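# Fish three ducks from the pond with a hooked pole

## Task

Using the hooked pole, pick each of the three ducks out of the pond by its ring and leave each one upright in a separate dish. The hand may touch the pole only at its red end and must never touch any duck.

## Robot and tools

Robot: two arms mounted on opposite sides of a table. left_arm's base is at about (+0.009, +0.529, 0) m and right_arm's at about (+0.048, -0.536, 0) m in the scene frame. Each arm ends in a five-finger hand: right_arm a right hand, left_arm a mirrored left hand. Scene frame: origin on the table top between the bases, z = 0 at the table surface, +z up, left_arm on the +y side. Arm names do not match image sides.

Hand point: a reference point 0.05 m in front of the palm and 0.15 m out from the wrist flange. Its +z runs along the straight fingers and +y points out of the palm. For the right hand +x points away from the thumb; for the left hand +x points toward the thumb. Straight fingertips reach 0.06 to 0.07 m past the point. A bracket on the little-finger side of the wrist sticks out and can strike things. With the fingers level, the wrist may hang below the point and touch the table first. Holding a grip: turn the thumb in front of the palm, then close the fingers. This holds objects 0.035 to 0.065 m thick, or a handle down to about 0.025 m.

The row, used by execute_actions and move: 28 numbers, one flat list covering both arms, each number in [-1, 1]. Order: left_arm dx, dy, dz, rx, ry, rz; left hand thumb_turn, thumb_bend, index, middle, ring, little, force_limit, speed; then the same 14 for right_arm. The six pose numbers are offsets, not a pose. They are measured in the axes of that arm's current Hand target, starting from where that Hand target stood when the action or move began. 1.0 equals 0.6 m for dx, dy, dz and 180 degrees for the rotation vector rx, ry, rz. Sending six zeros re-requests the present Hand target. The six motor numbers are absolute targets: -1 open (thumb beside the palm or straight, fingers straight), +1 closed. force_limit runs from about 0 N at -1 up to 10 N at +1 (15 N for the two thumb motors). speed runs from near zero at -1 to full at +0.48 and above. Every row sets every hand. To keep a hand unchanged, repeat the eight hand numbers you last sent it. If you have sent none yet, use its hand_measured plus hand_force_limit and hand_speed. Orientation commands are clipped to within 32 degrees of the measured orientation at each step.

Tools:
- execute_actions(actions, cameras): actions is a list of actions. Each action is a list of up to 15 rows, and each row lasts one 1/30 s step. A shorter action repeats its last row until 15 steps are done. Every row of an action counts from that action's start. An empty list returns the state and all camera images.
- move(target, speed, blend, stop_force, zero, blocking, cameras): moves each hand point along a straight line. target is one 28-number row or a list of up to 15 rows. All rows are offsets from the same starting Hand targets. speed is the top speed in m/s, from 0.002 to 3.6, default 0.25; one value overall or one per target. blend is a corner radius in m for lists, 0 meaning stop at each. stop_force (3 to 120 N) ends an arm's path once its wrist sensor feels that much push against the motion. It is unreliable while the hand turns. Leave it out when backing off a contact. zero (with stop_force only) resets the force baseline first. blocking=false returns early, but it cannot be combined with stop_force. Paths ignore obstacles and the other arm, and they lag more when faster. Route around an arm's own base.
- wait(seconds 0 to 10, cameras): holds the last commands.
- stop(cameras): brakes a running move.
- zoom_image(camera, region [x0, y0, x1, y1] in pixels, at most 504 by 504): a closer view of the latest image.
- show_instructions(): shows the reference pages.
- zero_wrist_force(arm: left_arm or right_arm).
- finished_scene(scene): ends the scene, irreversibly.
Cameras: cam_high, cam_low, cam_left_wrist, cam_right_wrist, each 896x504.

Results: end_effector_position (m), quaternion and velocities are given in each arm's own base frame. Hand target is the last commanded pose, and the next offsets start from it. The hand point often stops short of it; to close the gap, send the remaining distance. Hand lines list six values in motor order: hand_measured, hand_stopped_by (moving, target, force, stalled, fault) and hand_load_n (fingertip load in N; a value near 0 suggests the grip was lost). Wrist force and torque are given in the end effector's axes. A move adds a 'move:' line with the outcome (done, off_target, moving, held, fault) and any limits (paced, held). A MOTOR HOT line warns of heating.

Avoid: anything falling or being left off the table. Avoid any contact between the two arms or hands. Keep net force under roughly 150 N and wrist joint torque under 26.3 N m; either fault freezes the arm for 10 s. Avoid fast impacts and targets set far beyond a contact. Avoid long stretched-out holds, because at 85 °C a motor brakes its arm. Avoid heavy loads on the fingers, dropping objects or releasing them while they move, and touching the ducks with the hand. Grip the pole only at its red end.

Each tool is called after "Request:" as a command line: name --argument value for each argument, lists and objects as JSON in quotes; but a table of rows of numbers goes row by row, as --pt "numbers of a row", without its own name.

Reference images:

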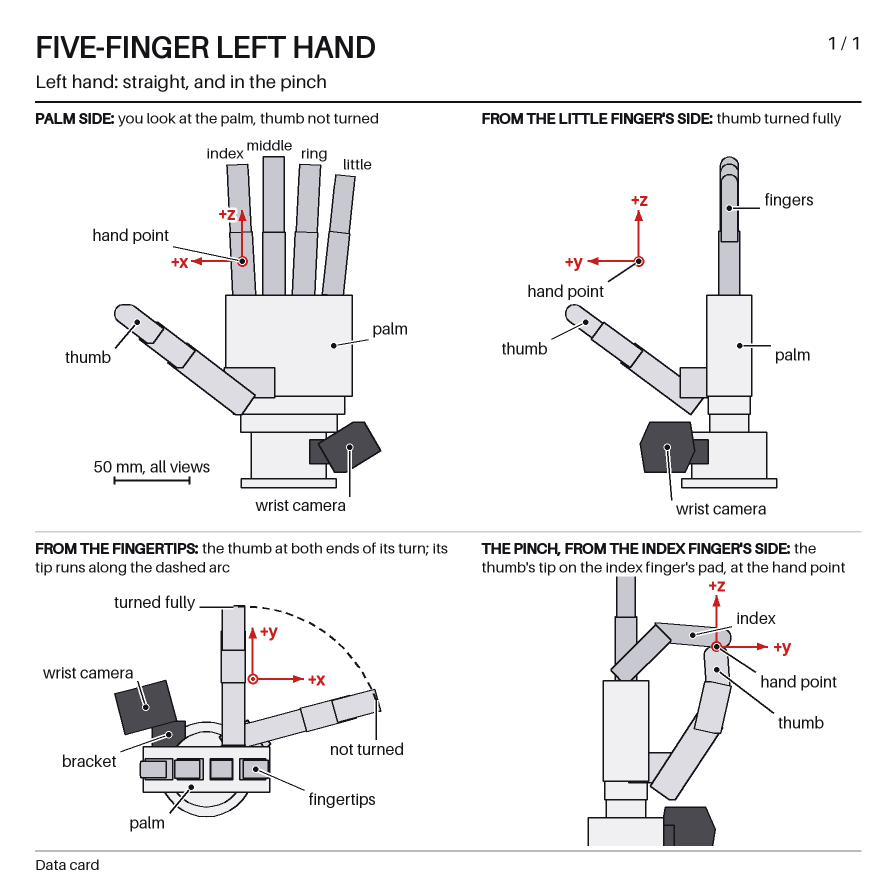

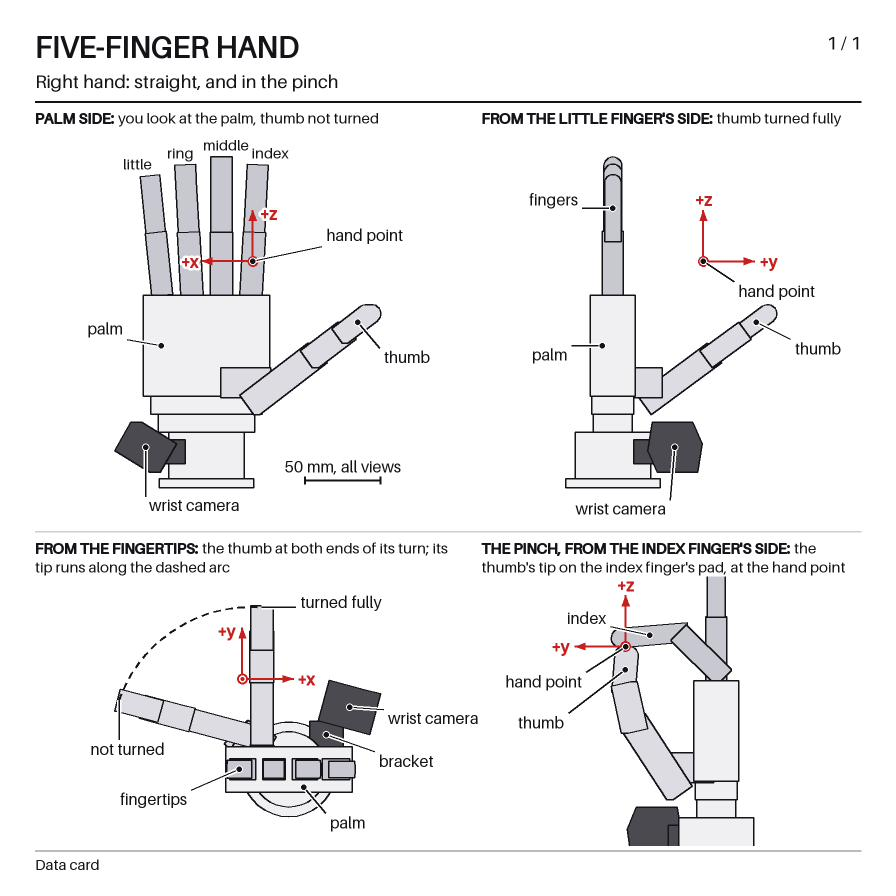

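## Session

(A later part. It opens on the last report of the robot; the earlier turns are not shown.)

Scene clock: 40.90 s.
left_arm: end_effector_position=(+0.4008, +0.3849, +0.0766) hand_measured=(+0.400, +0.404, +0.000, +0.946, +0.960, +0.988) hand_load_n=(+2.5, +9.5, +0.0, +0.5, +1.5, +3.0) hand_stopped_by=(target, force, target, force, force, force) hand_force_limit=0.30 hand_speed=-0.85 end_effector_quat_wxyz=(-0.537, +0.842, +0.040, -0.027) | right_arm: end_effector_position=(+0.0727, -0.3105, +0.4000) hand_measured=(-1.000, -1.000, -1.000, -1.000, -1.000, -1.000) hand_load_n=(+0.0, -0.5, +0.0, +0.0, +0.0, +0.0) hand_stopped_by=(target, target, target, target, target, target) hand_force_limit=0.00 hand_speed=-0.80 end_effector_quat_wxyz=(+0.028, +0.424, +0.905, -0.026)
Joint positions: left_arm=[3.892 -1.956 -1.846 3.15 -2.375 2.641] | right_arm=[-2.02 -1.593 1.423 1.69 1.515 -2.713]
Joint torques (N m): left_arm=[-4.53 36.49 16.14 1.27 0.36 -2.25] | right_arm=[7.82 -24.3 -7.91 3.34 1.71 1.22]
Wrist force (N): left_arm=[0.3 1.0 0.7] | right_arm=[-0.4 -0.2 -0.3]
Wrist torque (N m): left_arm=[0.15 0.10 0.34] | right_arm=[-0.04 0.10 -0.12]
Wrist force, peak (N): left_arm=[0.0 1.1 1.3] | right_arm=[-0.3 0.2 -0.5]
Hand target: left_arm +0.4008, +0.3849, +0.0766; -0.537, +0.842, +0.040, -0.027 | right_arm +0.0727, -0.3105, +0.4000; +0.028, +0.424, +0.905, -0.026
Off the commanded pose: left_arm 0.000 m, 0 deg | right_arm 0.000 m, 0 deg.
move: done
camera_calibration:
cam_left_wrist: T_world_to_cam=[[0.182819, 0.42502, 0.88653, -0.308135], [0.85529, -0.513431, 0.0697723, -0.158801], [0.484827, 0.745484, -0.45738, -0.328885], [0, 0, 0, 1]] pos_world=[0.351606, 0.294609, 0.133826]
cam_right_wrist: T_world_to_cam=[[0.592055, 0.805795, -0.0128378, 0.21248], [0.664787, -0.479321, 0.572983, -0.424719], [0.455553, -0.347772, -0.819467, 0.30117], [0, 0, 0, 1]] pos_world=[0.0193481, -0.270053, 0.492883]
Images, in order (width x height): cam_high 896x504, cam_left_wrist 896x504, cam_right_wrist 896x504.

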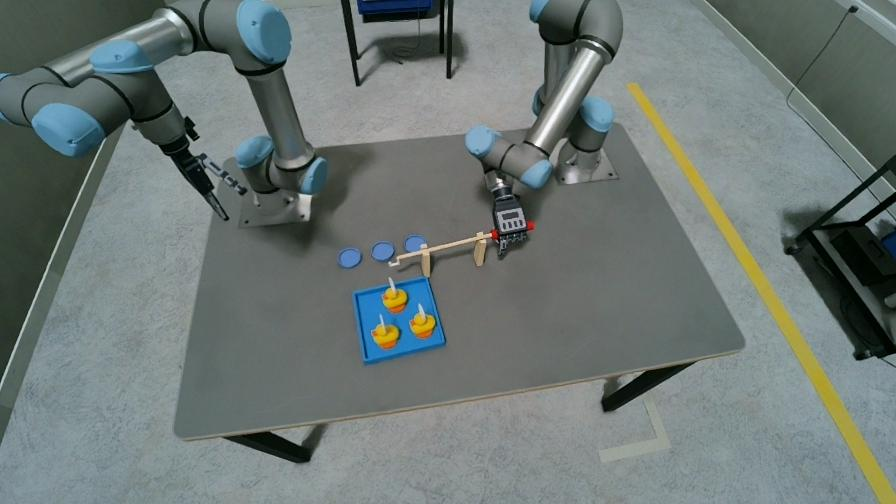

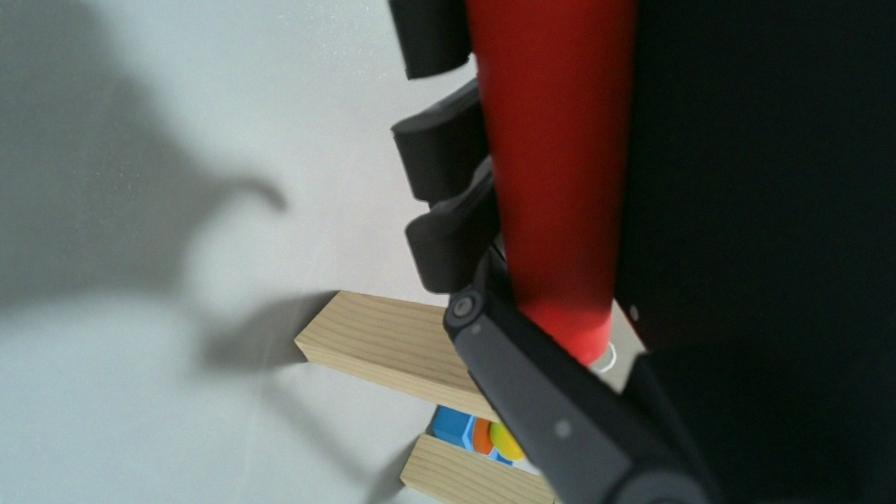

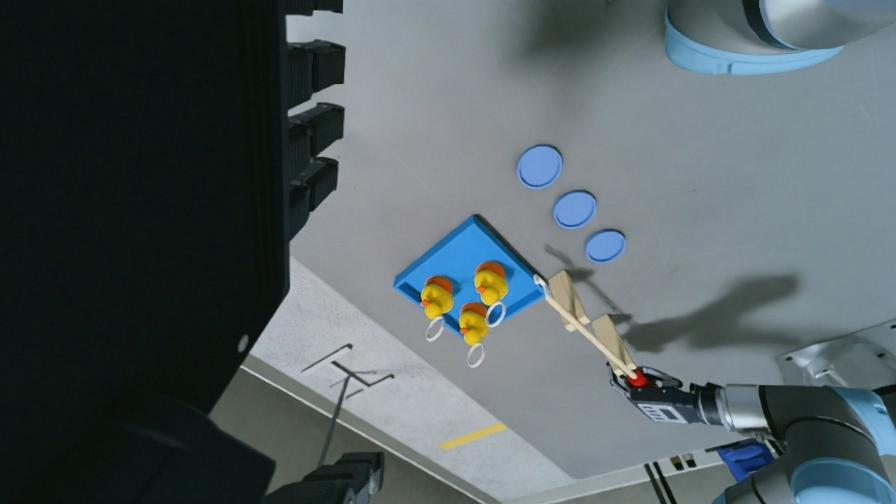

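Request:
move --pt "0 -0.0605 -0.0281 0 0 0 0.4 0.95 0.0 1 1 1 0.3 -0.85 0 0 0 0 0 0 -1 -1 -1 -1 -1 -1 0 -0.8" --pt "0 -0.2116 -0.0983 0 0 0 0.4 0.95 0.0 1 1 1 0.3 -0.85 0 0 0 0 0 0 -1 -1 -1 -1 -1 -1 0 -0.8" --speed '[0.05, 0.12]' --blend '[0.01, 0]' --cameras '["cam_high", "cam_low", "cam_right_wrist"]'

Request:
zoom_image --camera "cam_right_wrist" --region '[380, 240, 680, 440]'

Request:
zoom_image --camera "cam_high" --region '[360, 180, 560, 300]'

Request:
zoom_image --camera "cam_low" --region '[280, 200, 480, 320]'

Scene clock: 43.53 s.
left_arm: end_effector_position=(+0.4011, +0.3849, +0.2166) hand_measured=(+0.400, +0.402, +0.000, +0.946, +0.960, +0.988) hand_load_n=(+2.5, +9.0, +0.0, +0.5, +1.0, +3.0) hand_stopped_by=(target, force, target, force, force, force) hand_force_limit=0.30 hand_speed=-0.85 end_effector_quat_wxyz=(-0.537, +0.842, +0.040, -0.027) | right_arm: end_effector_position=(+0.0727, -0.3105, +0.4000) hand_measured=(-1.000, -1.000, -1.000, -1.000, -1.000, -1.000) hand_load_n=(+0.0, +0.0, -0.5, +0.0, +0.0, +0.0) hand_stopped_by=(target, target, target, target, target, target) hand_force_limit=0.00 hand_speed=-0.80 end_effector_quat_wxyz=(+0.028, +0.424, +0.905, -0.026)
Joint positions: left_arm=[3.892 -1.8 -1.655 2.802 -2.376 2.641] | right_arm=[-2.02 -1.593 1.423 1.69 1.515 -2.713]
Joint torques (N m): left_arm=[-8.22 20.33 20.06 -1.19 -1.86 -1.8] | right_arm=[7.89 -24.05 -7.97 3.25 1.66 1.01]
Wrist force (N): left_arm=[0.0 0.5 0.1] | right_arm=[-0.4 -0.3 -0.1]
Wrist torque (N m): left_arm=[0.20 -0.10 0.10] | right_arm=[-0.06 0.09 -0.12]
Wrist force, peak (N): left_arm=[0.2 1.8 1.3] | right_arm=[-0.4 -0.3 -0.6]
Hand target: left_arm +0.4011, +0.3849, +0.2166; -0.537, +0.842, +0.040, -0.027 | right_arm +0.0727, -0.3105, +0.4000; +0.028, +0.424, +0.905, -0.026
Off the commanded pose: left_arm 0.000 m, 0 deg | right_arm 0.000 m, 0 deg.
move: done
camera_calibration:
cam_right_wrist: T_world_to_cam=[[0.592055, 0.805795, -0.0128378, 0.21248], [0.664787, -0.479321, 0.572983, -0.424719], [0.455553, -0.347772, -0.819467, 0.30117], [0, 0, 0, 1]] pos_world=[0.0193481, -0.270053, 0.492883]
Images, in order (width x height): cam_high 896x504, cam_low 896x504, cam_right_wrist 896x504.

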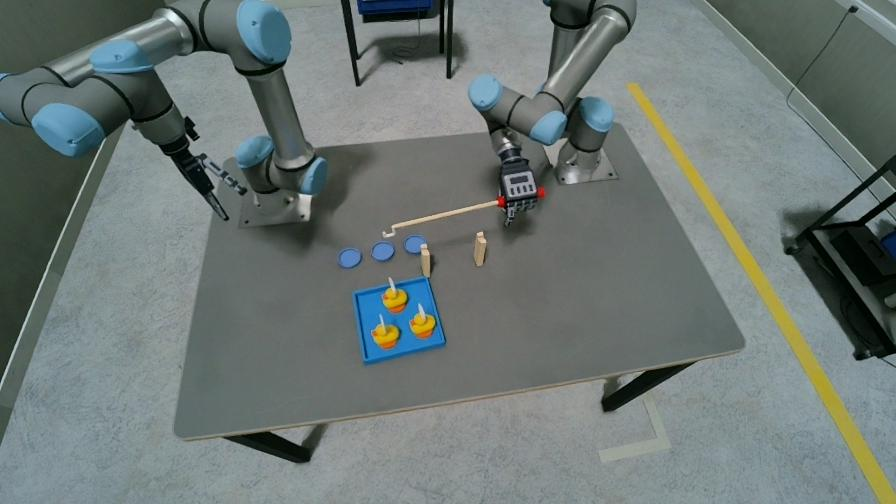

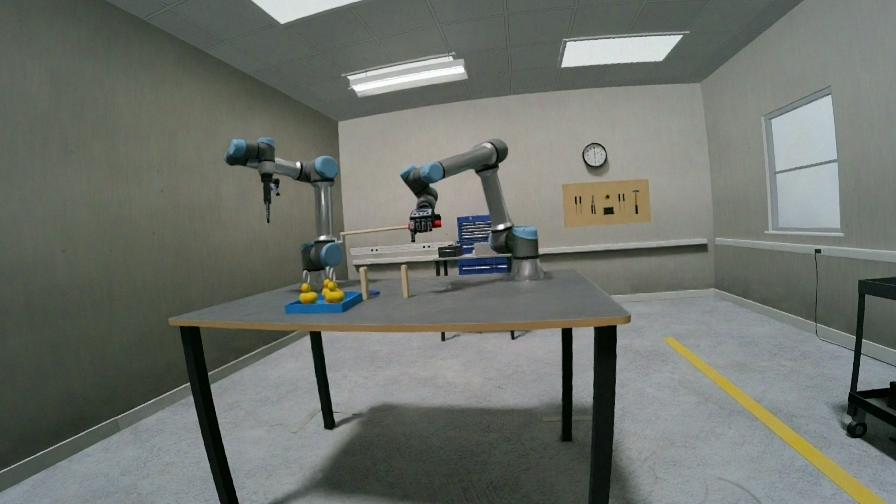

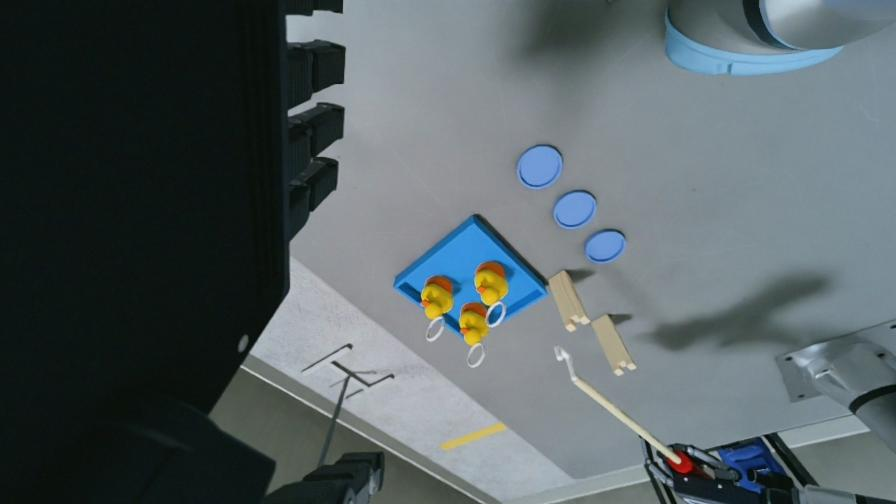

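Scaled by 1.680.

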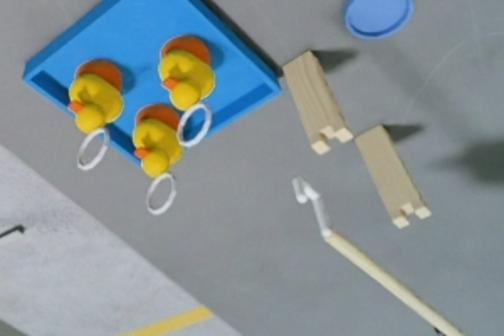

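Scaled by 2.520.

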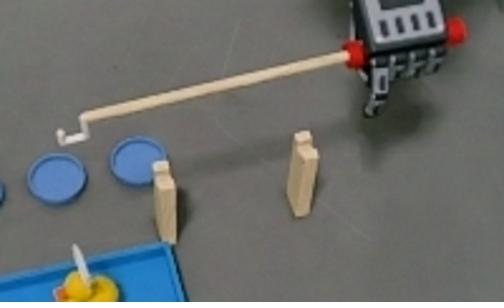

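Scaled by 2.520.

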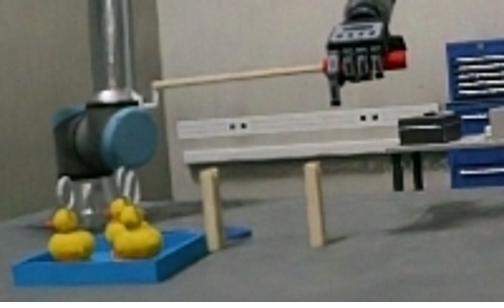

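Request:
zoom_image --camera "cam_high" --region '[370, 210, 420, 250]'

Request:
zoom_image --camera "cam_right_wrist" --region '[535, 330, 605, 400]'

Request:
zoom_image --camera "cam_low" --region '[325, 215, 425, 265]'

Scaled by 10.080.

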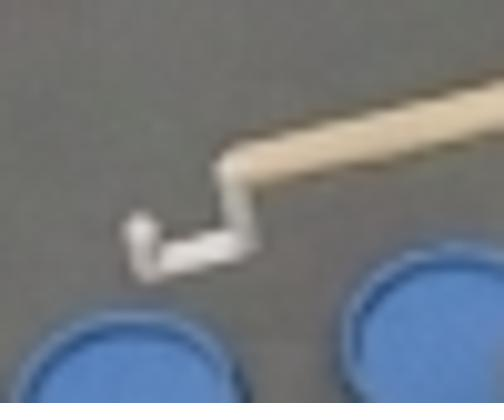

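Scaled by 7.200.

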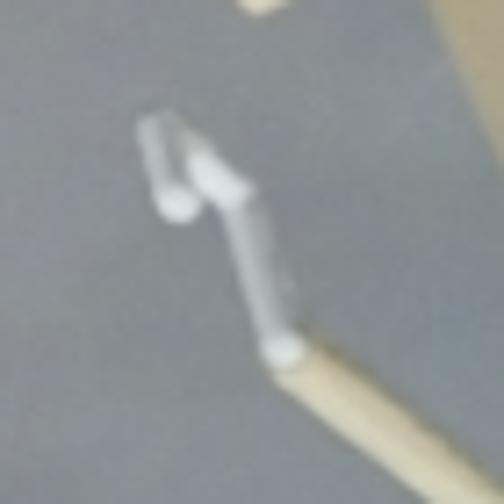

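Scaled by 5.040.

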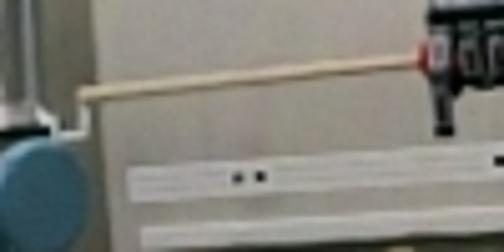

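Request:
zoom_image --camera "cam_right_wrist" --region '[410, 250, 530, 380]'

Request:
zoom_image --camera "cam_high" --region '[360, 270, 440, 350]'

Scaled by 3.877.

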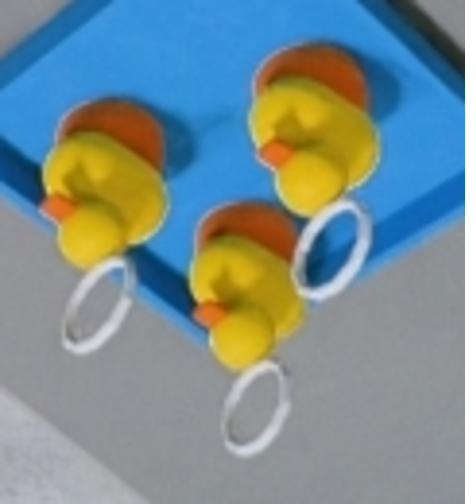

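Scaled by 6.300.

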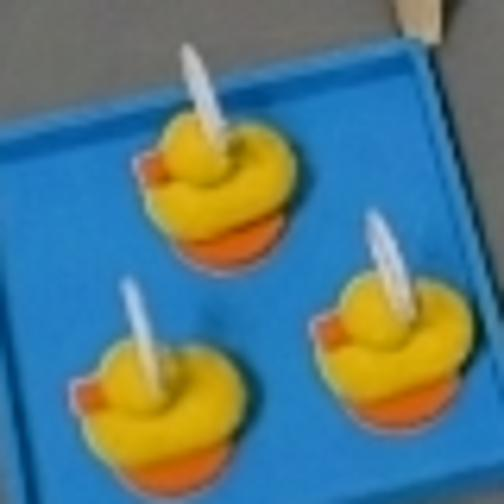

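Request:
move --pt "-0.0728 0.0302 0.159 0 0 0 0.4 0.95 0.0 1 1 1 0.3 -0.85 0 0 0 0 0 0 -1 -1 -1 -1 -1 -1 0 -0.8" --pt "-0.0728 0.1148 0.1983 0 0 0 0.4 0.95 0.0 1 1 1 0.3 -0.85 0 0 0 0 0 0 -1 -1 -1 -1 -1 -1 0 -0.8" --speed 0.12 --blend '[0.02, 0]' --cameras '["cam_high", "cam_right_wrist"]'

Request:
zoom_image --camera "cam_high" --region '[370, 240, 470, 310]'

Request:
zoom_image --camera "cam_right_wrist" --region '[460, 270, 580, 390]'

Scene clock: 53.87 s.
left_arm: end_effector_position=(+0.3497, +0.4592, +0.1042) hand_measured=(+0.400, +0.402, +0.000, +0.946, +0.960, +0.988) hand_load_n=(+2.5, +9.0, +0.0, +0.5, +1.5, +2.5) hand_stopped_by=(target, force, target, force, force, force) hand_force_limit=0.30 hand_speed=-0.85 end_effector_quat_wxyz=(-0.537, +0.842, +0.040, -0.027) | right_arm: end_effector_position=(+0.0727, -0.3105, +0.4000) hand_measured=(-1.000, -1.000, -1.000, -1.000, -1.000, -1.000) hand_load_n=(+0.0, +0.0, +0.0, +0.0, +0.0, +0.0) hand_stopped_by=(target, target, target, target, target, target) hand_force_limit=0.00 hand_speed=-0.80 end_effector_quat_wxyz=(+0.028, +0.424, +0.905, -0.026)
Joint positions: left_arm=[4.107 -1.879 -1.853 3.185 -2.197 2.802] | right_arm=[-2.02 -1.593 1.423 1.69 1.515 -2.713]
Joint torques (N m): left_arm=[-9.83 30.01 16.86 1.13 -0.64 2.88] | right_arm=[7.5 -24.24 -8.72 3.07 1.68 0.58]
Wrist force (N): left_arm=[0.3 0.2 0.1] | right_arm=[-0.2 -0.2 -0.2]
Wrist torque (N m): left_arm=[0.13 -0.12 -0.07] | right_arm=[-0.04 0.06 -0.10]
Wrist force, peak (N): left_arm=[0.2 1.7 0.7] | right_arm=[-0.6 -0.1 -0.4]
Hand target: left_arm +0.3498, +0.4592, +0.1042; -0.537, +0.842, +0.040, -0.027 | right_arm +0.0727, -0.3105, +0.4000; +0.028, +0.424, +0.905, -0.026
Off the commanded pose: left_arm 0.000 m, 0 deg | right_arm 0.000 m, 0 deg.
move: done
camera_calibration:
cam_right_wrist: T_world_to_cam=[[0.592055, 0.805795, -0.0128378, 0.21248], [0.664787, -0.479321, 0.572983, -0.424719], [0.455553, -0.347772, -0.819467, 0.30117], [0, 0, 0, 1]] pos_world=[0.0193481, -0.270053, 0.492883]
Images, in order (width x height): cam_high 896x504, cam_right_wrist 896x504.

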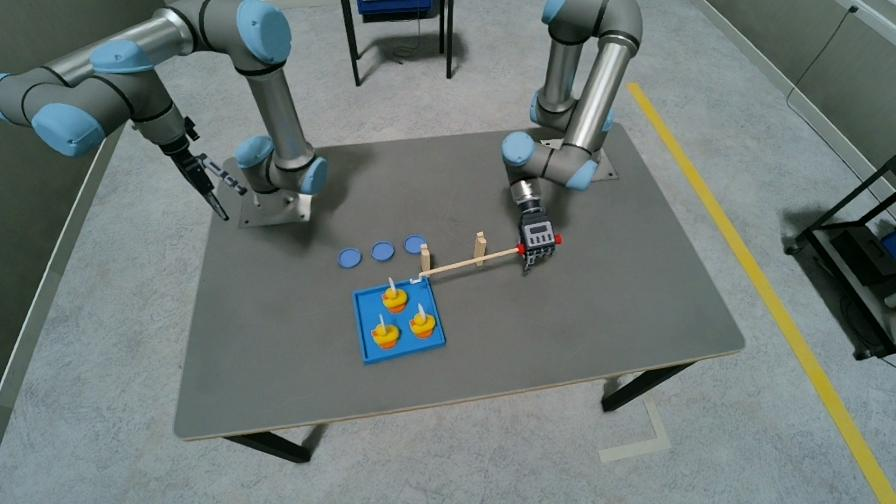

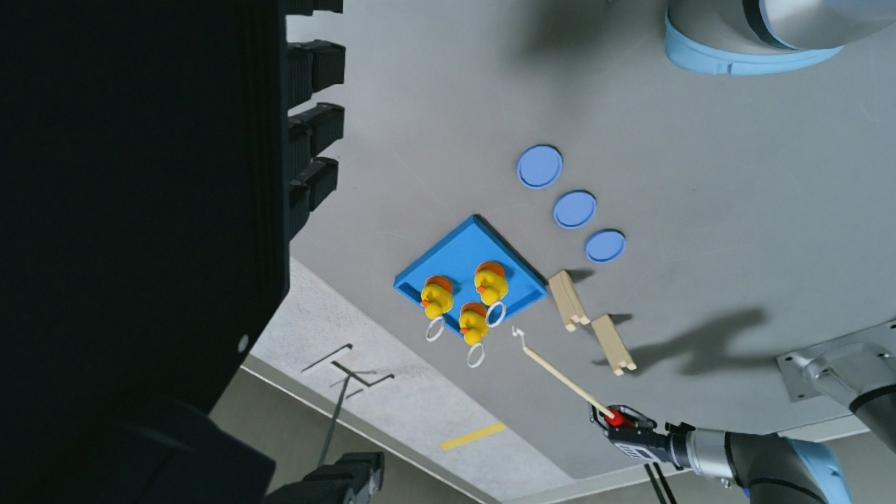

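Scaled by 5.040.

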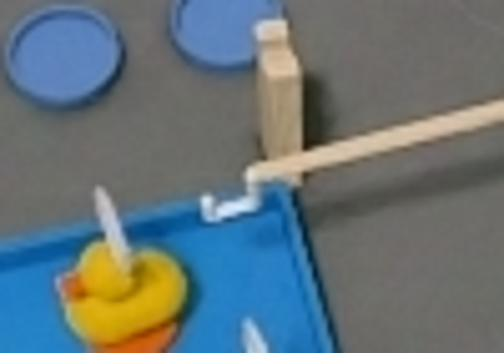

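Scaled by 4.200.

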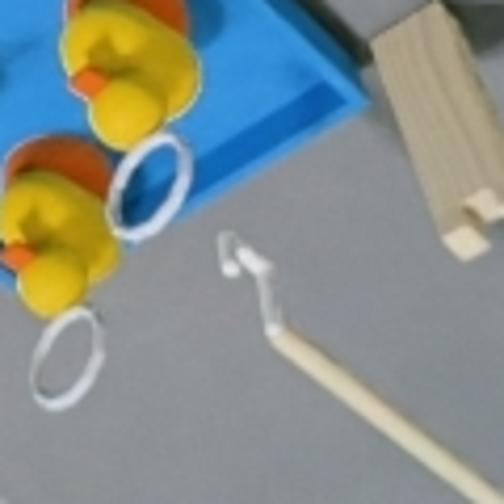

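Request:
move --pt "0.0667 -0.0007 0.0015 0 0 0 0.4 0.95 0.0 1 1 1 0.3 -0.85 0 0 0 0 0 0 -1 -1 -1 -1 -1 -1 0 -0.8" --pt "0.0998 -0.001 0.0023 0 0 0 0.4 0.95 0.0 1 1 1 0.3 -0.85 0 0 0 0 0 0 -1 -1 -1 -1 -1 -1 0 -0.8" --speed '[0.08, 0.04]' --blend '[0.005, 0]' --cameras '["cam_high", "cam_right_wrist"]'

Request:
zoom_image --camera "cam_high" --region '[360, 260, 440, 320]'

Request:
zoom_image --camera "cam_right_wrist" --region '[460, 270, 540, 350]'

Scene clock: 56.13 s.
left_arm: end_effector_position=(+0.4093, +0.4664, +0.1039) hand_measured=(+0.400, +0.402, +0.000, +0.946, +0.960, +0.988) hand_load_n=(+2.5, +9.0, +0.0, +0.5, +1.5, +2.5) hand_stopped_by=(target, force, target, force, force, force) hand_force_limit=0.30 hand_speed=-0.85 end_effector_quat_wxyz=(-0.537, +0.842, +0.040, -0.027) end_effector_velocity=(+0.000, +0.000, +0.000) end_effector_angular_velocity=(+0.002, -0.002, -0.002) | right_arm: end_effector_position=(+0.0727, -0.3105, +0.4000) hand_measured=(-1.000, -1.000, -1.000, -1.000, -1.000, -1.000) hand_load_n=(+0.0, +0.0, +0.0, +0.0, +0.0, +0.0) hand_stopped_by=(target, target, target, target, target, target) hand_force_limit=0.00 hand_speed=-0.80 end_effector_quat_wxyz=(+0.028, +0.424, +0.905, -0.026)
Joint positions: left_arm=[4.008 -2.001 -1.681 3.094 -2.281 2.733] | right_arm=[-2.02 -1.593 1.423 1.69 1.515 -2.713]
Joint velocities: left_arm=[0.001 0.003 -0.004 0.005 0.003 0.002] | right_arm=[within noise]
Joint torques (N m): left_arm=[8.21 42.38 10.4 2 1.28 2.9] | right_arm=[7.65 -23.77 -8.15 2.89 1.6 0.45]
Wrist force (N): left_arm=[0.2 0.3 -0.1] | right_arm=[-0.4 -0.1 -0.2]
Wrist torque (N m): left_arm=[0.19 -0.11 0.08] | right_arm=[-0.03 0.09 -0.11]
Wrist force, peak (N): left_arm=[0.7 0.4 0.0] | right_arm=[-0.6 -0.1 -0.3]
Hand target: left_arm +0.4092, +0.4665, +0.1040; -0.537, +0.842, +0.040, -0.027 | right_arm +0.0727, -0.3105, +0.4000; +0.028, +0.424, +0.905, -0.026
Off the commanded pose: left_arm 0.000 m, 0 deg | right_arm 0.000 m, 0 deg.
move: done
camera_calibration:
cam_right_wrist: T_world_to_cam=[[0.592055, 0.805795, -0.0128378, 0.21248], [0.664787, -0.479321, 0.572983, -0.424719], [0.455553, -0.347772, -0.819467, 0.30117], [0, 0, 0, 1]] pos_world=[0.0193481, -0.270053, 0.492883]
Images, in order (width x height): cam_high 896x504, cam_right_wrist 896x504.

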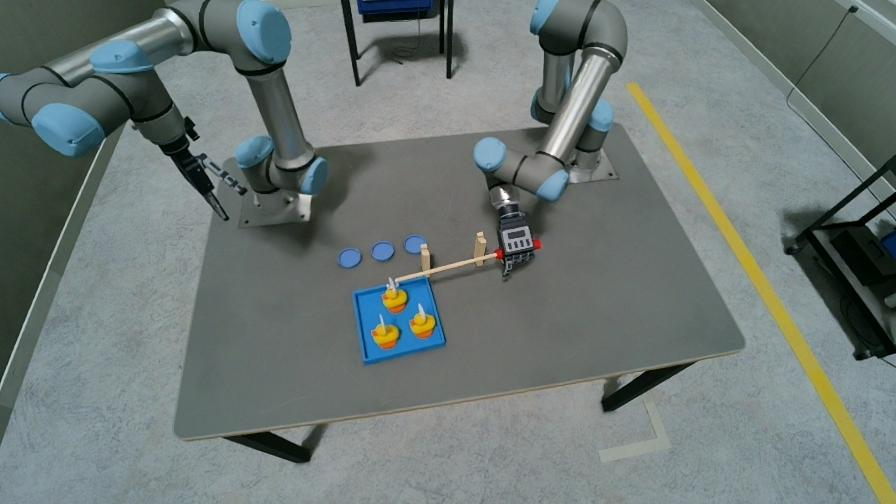

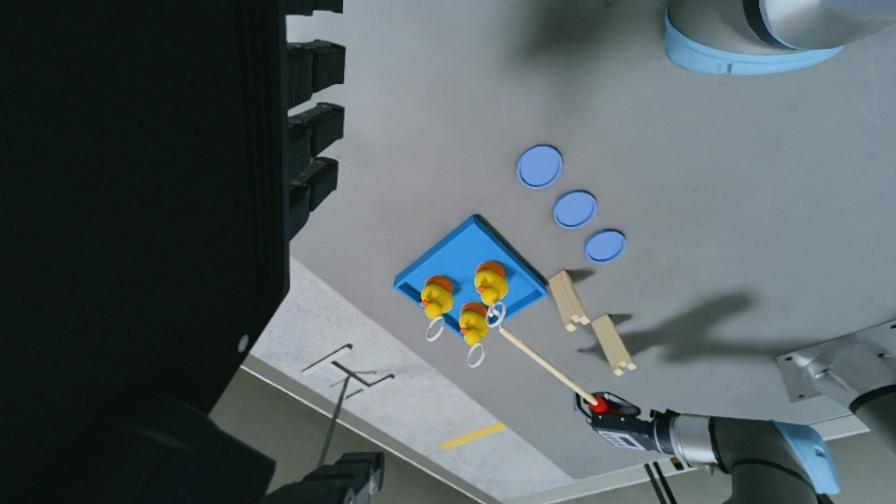

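Scaled by 6.300.

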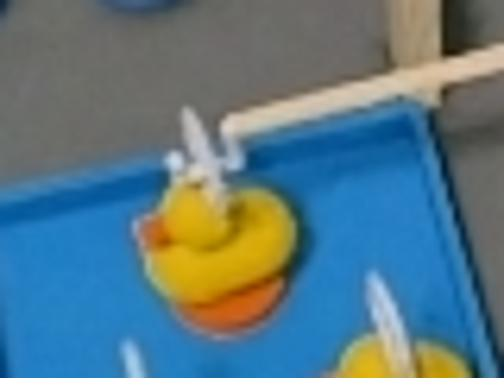

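Scaled by 6.300.

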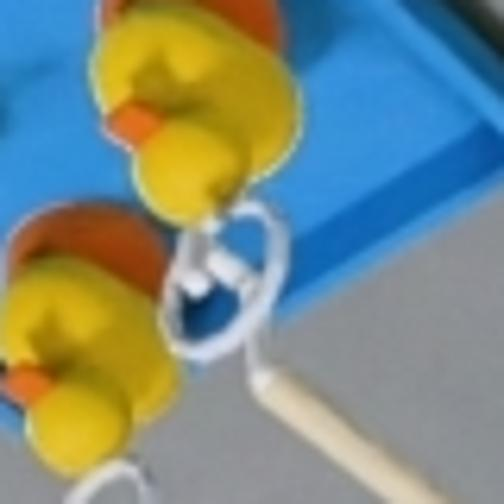

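Request:
move --target '[0, -0.0756, -0.0351, 0, 0, 0, 0.4, 0.95, 0.0, 1, 1, 1, 0.3, -0.85, 0, 0, 0, 0, 0, 0, -1, -1, -1, -1, -1, -1, 0, -0.8]' --speed 0.04 --cameras '["cam_high"]'

Request:
zoom_image --camera "cam_high" --region '[360, 250, 440, 310]'

Scene clock: 57.93 s.
left_arm: end_effector_position=(+0.4094, +0.4665, +0.1542) hand_measured=(+0.400, +0.402, +0.000, +0.946, +0.960, +0.988) hand_load_n=(+2.0, +9.0, +0.0, +1.0, +1.0, +2.0) hand_stopped_by=(target, force, target, force, force, force) hand_force_limit=0.30 hand_speed=-0.85 end_effector_quat_wxyz=(-0.537, +0.842, +0.040, -0.027) end_effector_velocity=(+0.001, +0.001, -0.001) end_effector_angular_velocity=(+0.002, -0.003, +0.000) | right_arm: end_effector_position=(+0.0727, -0.3105, +0.4000) hand_measured=(-1.000, -1.000, -1.000, -1.000, -1.000, -1.000) hand_load_n=(+0.0, +0.0, +0.0, +0.0, +0.0, +0.0) hand_stopped_by=(target, target, target, target, target, target) hand_force_limit=0.00 hand_speed=-0.80 end_effector_quat_wxyz=(+0.028, +0.424, +0.905, -0.026)
Joint positions: left_arm=[4.008 -1.946 -1.618 2.976 -2.281 2.734] | right_arm=[-2.02 -1.593 1.423 1.69 1.515 -2.713]
Joint velocities: left_arm=[0 -0.001 -0.002 0.006 0 -0.001] | right_arm=[within noise]
Joint torques (N m): left_arm=[-7.71 23.83 12.71 2.33 -1.96 -2.78] | right_arm=[7.39 -23.43 -8.39 2.67 1.7 0.28]
Wrist force (N): left_arm=[0.3 0.9 0.4] | right_arm=[-0.4 -0.1 -0.4]
Wrist torque (N m): left_arm=[0.18 -0.18 0.17] | right_arm=[-0.03 0.10 -0.11]
Wrist force, peak (N): left_arm=[0.6 1.1 0.5] | right_arm=[-0.5 -0.2 -0.6]
Hand target: left_arm +0.4093, +0.4665, +0.1540; -0.537, +0.842, +0.040, -0.027 | right_arm +0.0727, -0.3105, +0.4000; +0.028, +0.424, +0.905, -0.026
Off the commanded pose: left_arm 0.000 m, 0 deg | right_arm 0.000 m, 0 deg.
move: done
Images, in order (width x height): cam_high 896x504.

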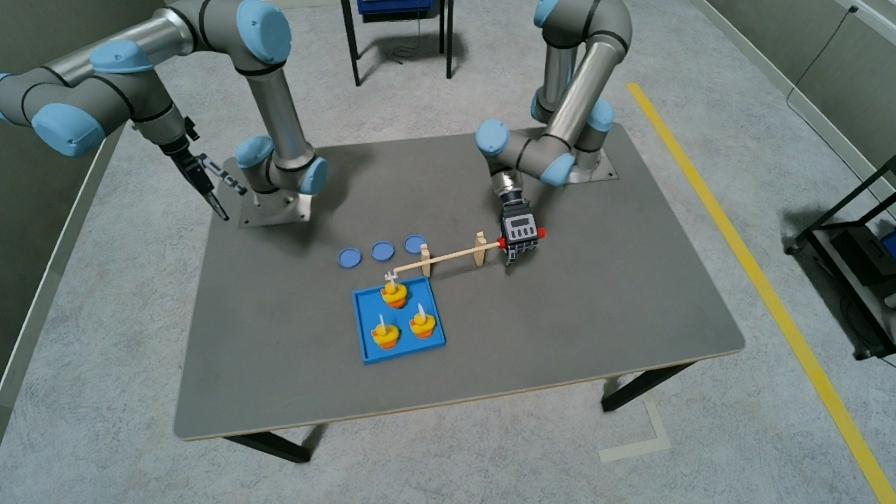

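Scaled by 6.300.

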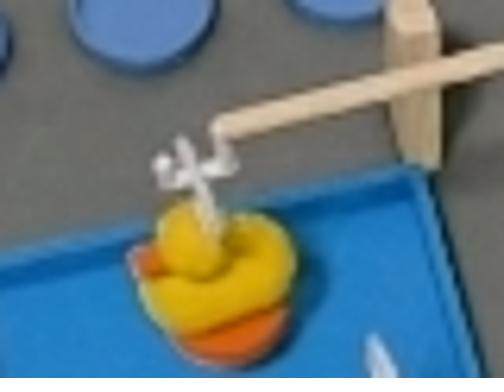

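Request:
move --pt "0 -0.1149 -0.0534 0 0 0 0.4 0.95 0.0 1 1 1 0.3 -0.85 0 0 0 0 0 0 -1 -1 -1 -1 -1 -1 0 -0.8" --pt "0.1756 0.016 -0.3352 0 0 0 0.4 0.95 0.0 1 1 1 0.3 -0.85 0 0 0 0 0 0 -1 -1 -1 -1 -1 -1 0 -0.8" --pt "0.1756 0.1448 -0.2753 0 0 0 0.4 0.95 0.0 1 1 1 0.3 -0.85 0 0 0 0 0 0 -1 -1 -1 -1 -1 -1 0 -0.8" --speed '[0.12, 0.12, 0.1]' --blend '[0.04, 0.04, 0]'

Request:
wait --seconds 1.5 --cameras '["cam_high", "cam_right_wrist"]'

Request:
zoom_image --camera "cam_right_wrist" --region '[490, 120, 620, 280]'

Request:
zoom_image --camera "cam_high" --region '[310, 210, 410, 280]'

Request:
wait --seconds 0.3 --cameras '["cam_high", "cam_right_wrist"]'

Request:
zoom_image --camera "cam_right_wrist" --region '[490, 120, 620, 280]'

Request:
zoom_image --camera "cam_high" --region '[310, 210, 410, 280]'

Scene clock: 62.80 s.
left_arm: end_effector_position=(+0.5321, +0.2911, +0.1445) hand_measured=(+0.400, +0.402, +0.000, +0.946, +0.960, +0.988) hand_load_n=(+2.0, +9.0, +0.0, +1.0, +1.0, +2.0) hand_stopped_by=(target, force, target, force, force, force) hand_force_limit=0.30 hand_speed=-0.85 end_effector_quat_wxyz=(-0.537, +0.842, +0.040, -0.027) | right_arm: end_effector_position=(+0.0727, -0.3105, +0.4000) hand_measured=(-1.000, -1.000, -1.000, -1.000, -1.000, -1.000) hand_load_n=(+0.0, +0.0, +0.0, +0.0, +0.0, +0.0) hand_stopped_by=(target, target, target, target, target, target) hand_force_limit=0.00 hand_speed=-0.80 end_effector_quat_wxyz=(+0.028, +0.424, +0.905, -0.026)
Joint positions: left_arm=[3.563 -2.154 -1.398 2.582 -2.606 2.246] | right_arm=[-2.02 -1.593 1.423 1.69 1.515 -2.713]
Joint torques (N m): left_arm=[8.99 45.21 20 -2.16 0.41 1.44] | right_arm=[7.45 -23.36 -8.86 2.52 1.62 -0.25]
Wrist force (N): left_arm=[0.4 1.1 0.2] | right_arm=[-0.3 -0.1 -0.2]
Wrist torque (N m): left_arm=[0.22 -0.24 0.10] | right_arm=[-0.02 0.07 -0.10]
Wrist force, peak (N): left_arm=[0.3 2.6 1.1] | right_arm=[-0.5 -0.5 -0.3]
Hand target: left_arm +0.5321, +0.2911, +0.1445; -0.537, +0.842, +0.040, -0.027 | right_arm +0.0727, -0.3105, +0.4000; +0.028, +0.424, +0.905, -0.026
Off the commanded pose: left_arm 0.000 m, 0 deg | right_arm 0.000 m, 0 deg.
move: done; blend cut to 0.038 m at target 1

Scene clock: 64.30 s.
left_arm: end_effector_position=(+0.5321, +0.2911, +0.1445) hand_measured=(+0.400, +0.402, +0.000, +0.946, +0.960, +0.988) hand_load_n=(+2.0, +9.0, +0.0, +0.5, +1.0, +2.0) hand_stopped_by=(target, force, target, force, force, force) hand_force_limit=0.30 hand_speed=-0.85 end_effector_quat_wxyz=(-0.537, +0.842, +0.040, -0.027) | right_arm: end_effector_position=(+0.0727, -0.3105, +0.4000) hand_measured=(-1.000, -1.000, -1.000, -1.000, -1.000, -1.000) hand_load_n=(+0.0, +0.0, +0.0, +0.0, +0.0, +0.0) hand_stopped_by=(target, target, target, target, target, target) hand_force_limit=0.00 hand_speed=-0.80 end_effector_quat_wxyz=(+0.028, +0.424, +0.905, -0.026)
Joint positions: left_arm=[3.563 -2.154 -1.398 2.582 -2.606 2.246] | right_arm=[-2.02 -1.593 1.423 1.69 1.515 -2.713]
Joint torques (N m): left_arm=[8.88 48.27 14.74 0.92 -0.29 -2.73] | right_arm=[7.58 -23.39 -9.11 2.47 1.62 -0.27]
Wrist force (N): left_arm=[0.4 1.2 0.2] | right_arm=[-0.3 -0.1 -0.3]
Wrist torque (N m): left_arm=[0.23 -0.23 0.11] | right_arm=[-0.02 0.09 -0.11]
Wrist force, peak (N): left_arm=[0.6 1.4 0.2] | right_arm=[-0.6 -0.2 -0.4]
Hand target: left_arm +0.5321, +0.2911, +0.1445; -0.537, +0.842, +0.040, -0.027 | right_arm +0.0727, -0.3105, +0.4000; +0.028, +0.424, +0.905, -0.026
Off the commanded pose: left_arm 0.000 m, 0 deg | right_arm 0.000 m, 0 deg.
wait: 1.50 s; at rest by 0.17 s
camera_calibration:
cam_right_wrist: T_world_to_cam=[[0.592055, 0.805795, -0.0128378, 0.21248], [0.664787, -0.479321, 0.572983, -0.424719], [0.455553, -0.347772, -0.819467, 0.30117], [0, 0, 0, 1]] pos_world=[0.0193481, -0.270053, 0.492883]
Images, in order (width x height): cam_high 896x504, cam_right_wrist 896x504.

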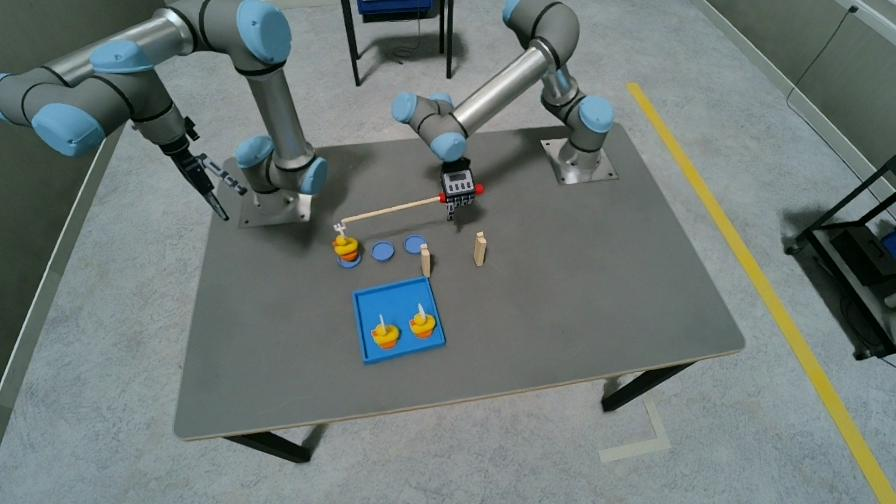

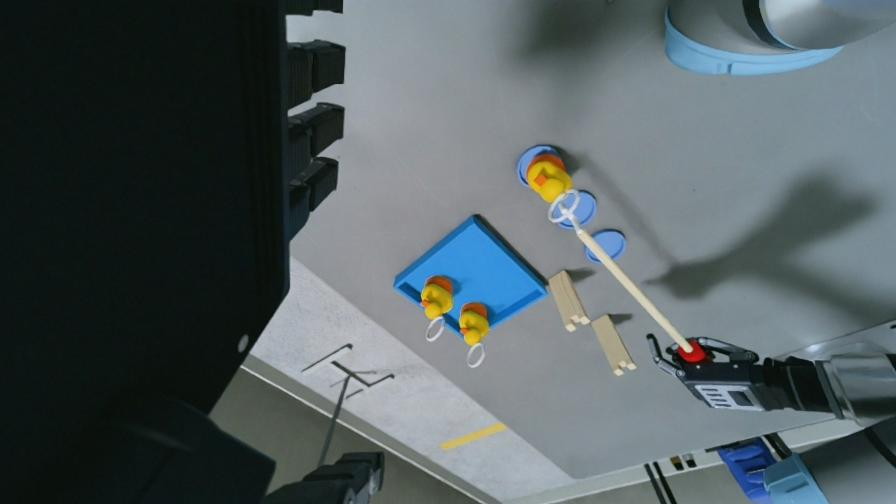

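Scaled by 3.150.

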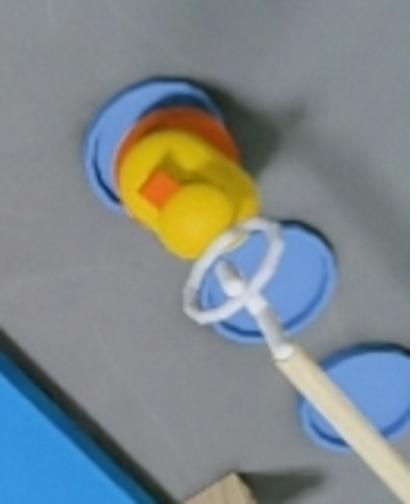

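Scaled by 5.040.

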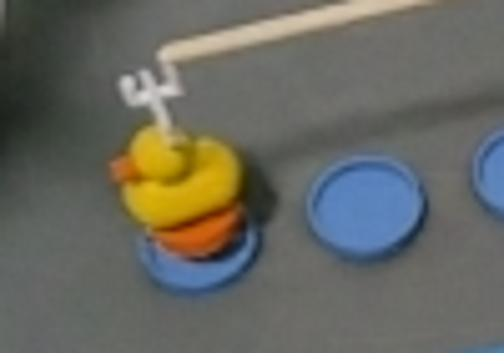

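Scene clock: 64.60 s.
left_arm: end_effector_position=(+0.5321, +0.2911, +0.1445) hand_measured=(+0.400, +0.402, +0.000, +0.946, +0.960, +0.988) hand_load_n=(+2.0, +9.0, +0.0, +1.0, +1.0, +2.0) hand_stopped_by=(target, force, target, force, force, force) hand_force_limit=0.30 hand_speed=-0.85 end_effector_quat_wxyz=(-0.537, +0.842, +0.040, -0.027) | right_arm: end_effector_position=(+0.0727, -0.3105, +0.4000) hand_measured=(-1.000, -1.000, -1.000, -1.000, -1.000, -1.000) hand_load_n=(+0.0, +0.0, +0.0, +0.0, +0.0, +0.0) hand_stopped_by=(target, target, target, target, target, target) hand_force_limit=0.00 hand_speed=-0.80 end_effector_quat_wxyz=(+0.028, +0.424, +0.905, -0.026)
Joint positions: left_arm=[3.563 -2.154 -1.398 2.582 -2.606 2.246] | right_arm=[-2.02 -1.593 1.423 1.69 1.515 -2.713]
Joint torques (N m): left_arm=[9.11 48.11 15.1 0.95 -0.31 -2.78] | right_arm=[7.48 -23.53 -8.61 2.41 1.58 -0.3]
Wrist force (N): left_arm=[0.5 1.1 0.2] | right_arm=[-0.4 -0.2 -0.5]
Wrist torque (N m): left_arm=[0.21 -0.24 0.12] | right_arm=[-0.03 0.10 -0.12]
Wrist force, peak (N): left_arm=[0.3 1.2 0.5] | right_arm=[-0.4 -0.2 -0.5]
Hand target: left_arm +0.5321, +0.2911, +0.1445; -0.537, +0.842, +0.040, -0.027 | right_arm +0.0727, -0.3105, +0.4000; +0.028, +0.424, +0.905, -0.026
Off the commanded pose: left_arm 0.000 m, 0 deg | right_arm 0.000 m, 0 deg.
wait: 0.30 s; at rest by 0.17 s
camera_calibration:
cam_right_wrist: T_world_to_cam=[[0.592055, 0.805795, -0.0128378, 0.21248], [0.664787, -0.479321, 0.572983, -0.424719], [0.455553, -0.347772, -0.819467, 0.30117], [0, 0, 0, 1]] pos_world=[0.0193481, -0.270053, 0.492883]
Images, in order (width x height): cam_high 896x504, cam_right_wrist 896x504.

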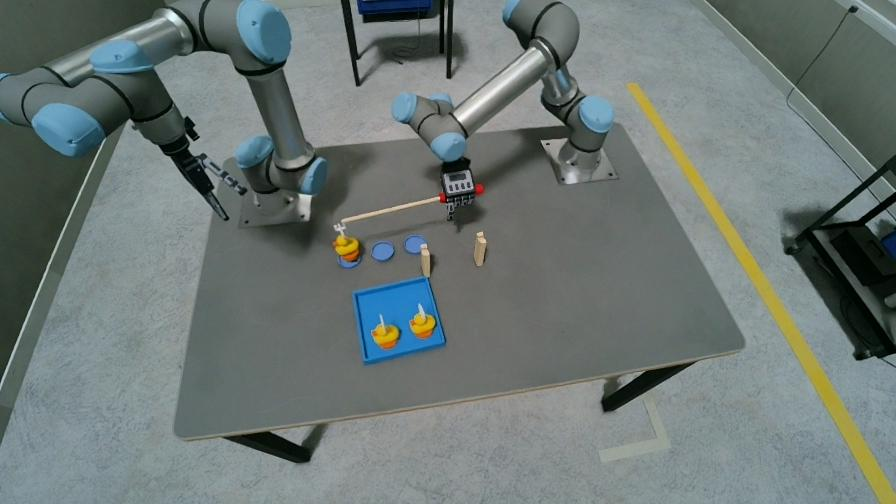

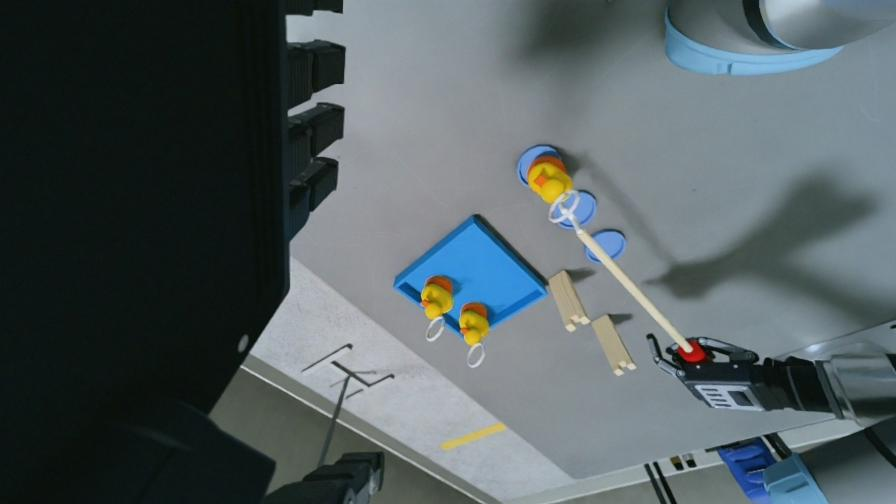

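Scaled by 3.150.

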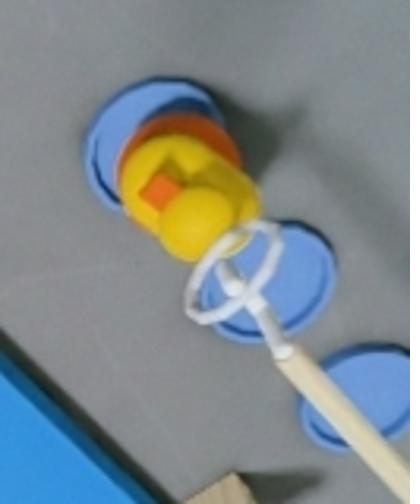

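Scaled by 5.040.

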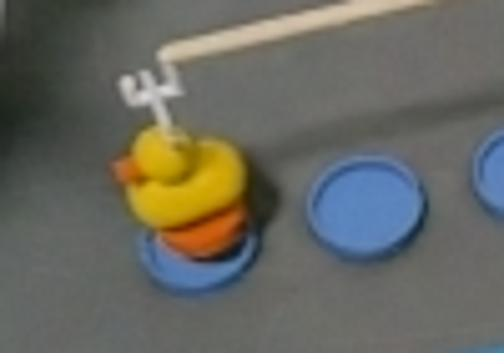

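Request:
zoom_image --camera "cam_right_wrist" --region '[510, 135, 580, 195]'

Request:
zoom_image --camera "cam_high" --region '[325, 220, 375, 275]'

Scaled by 7.200.

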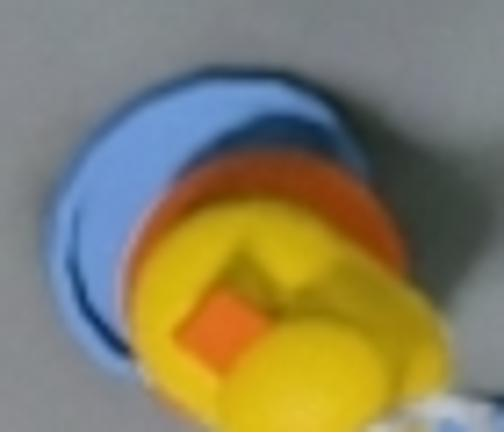

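Scaled by 9.164.

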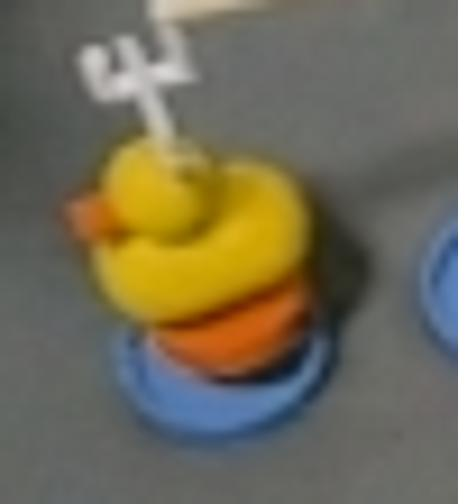

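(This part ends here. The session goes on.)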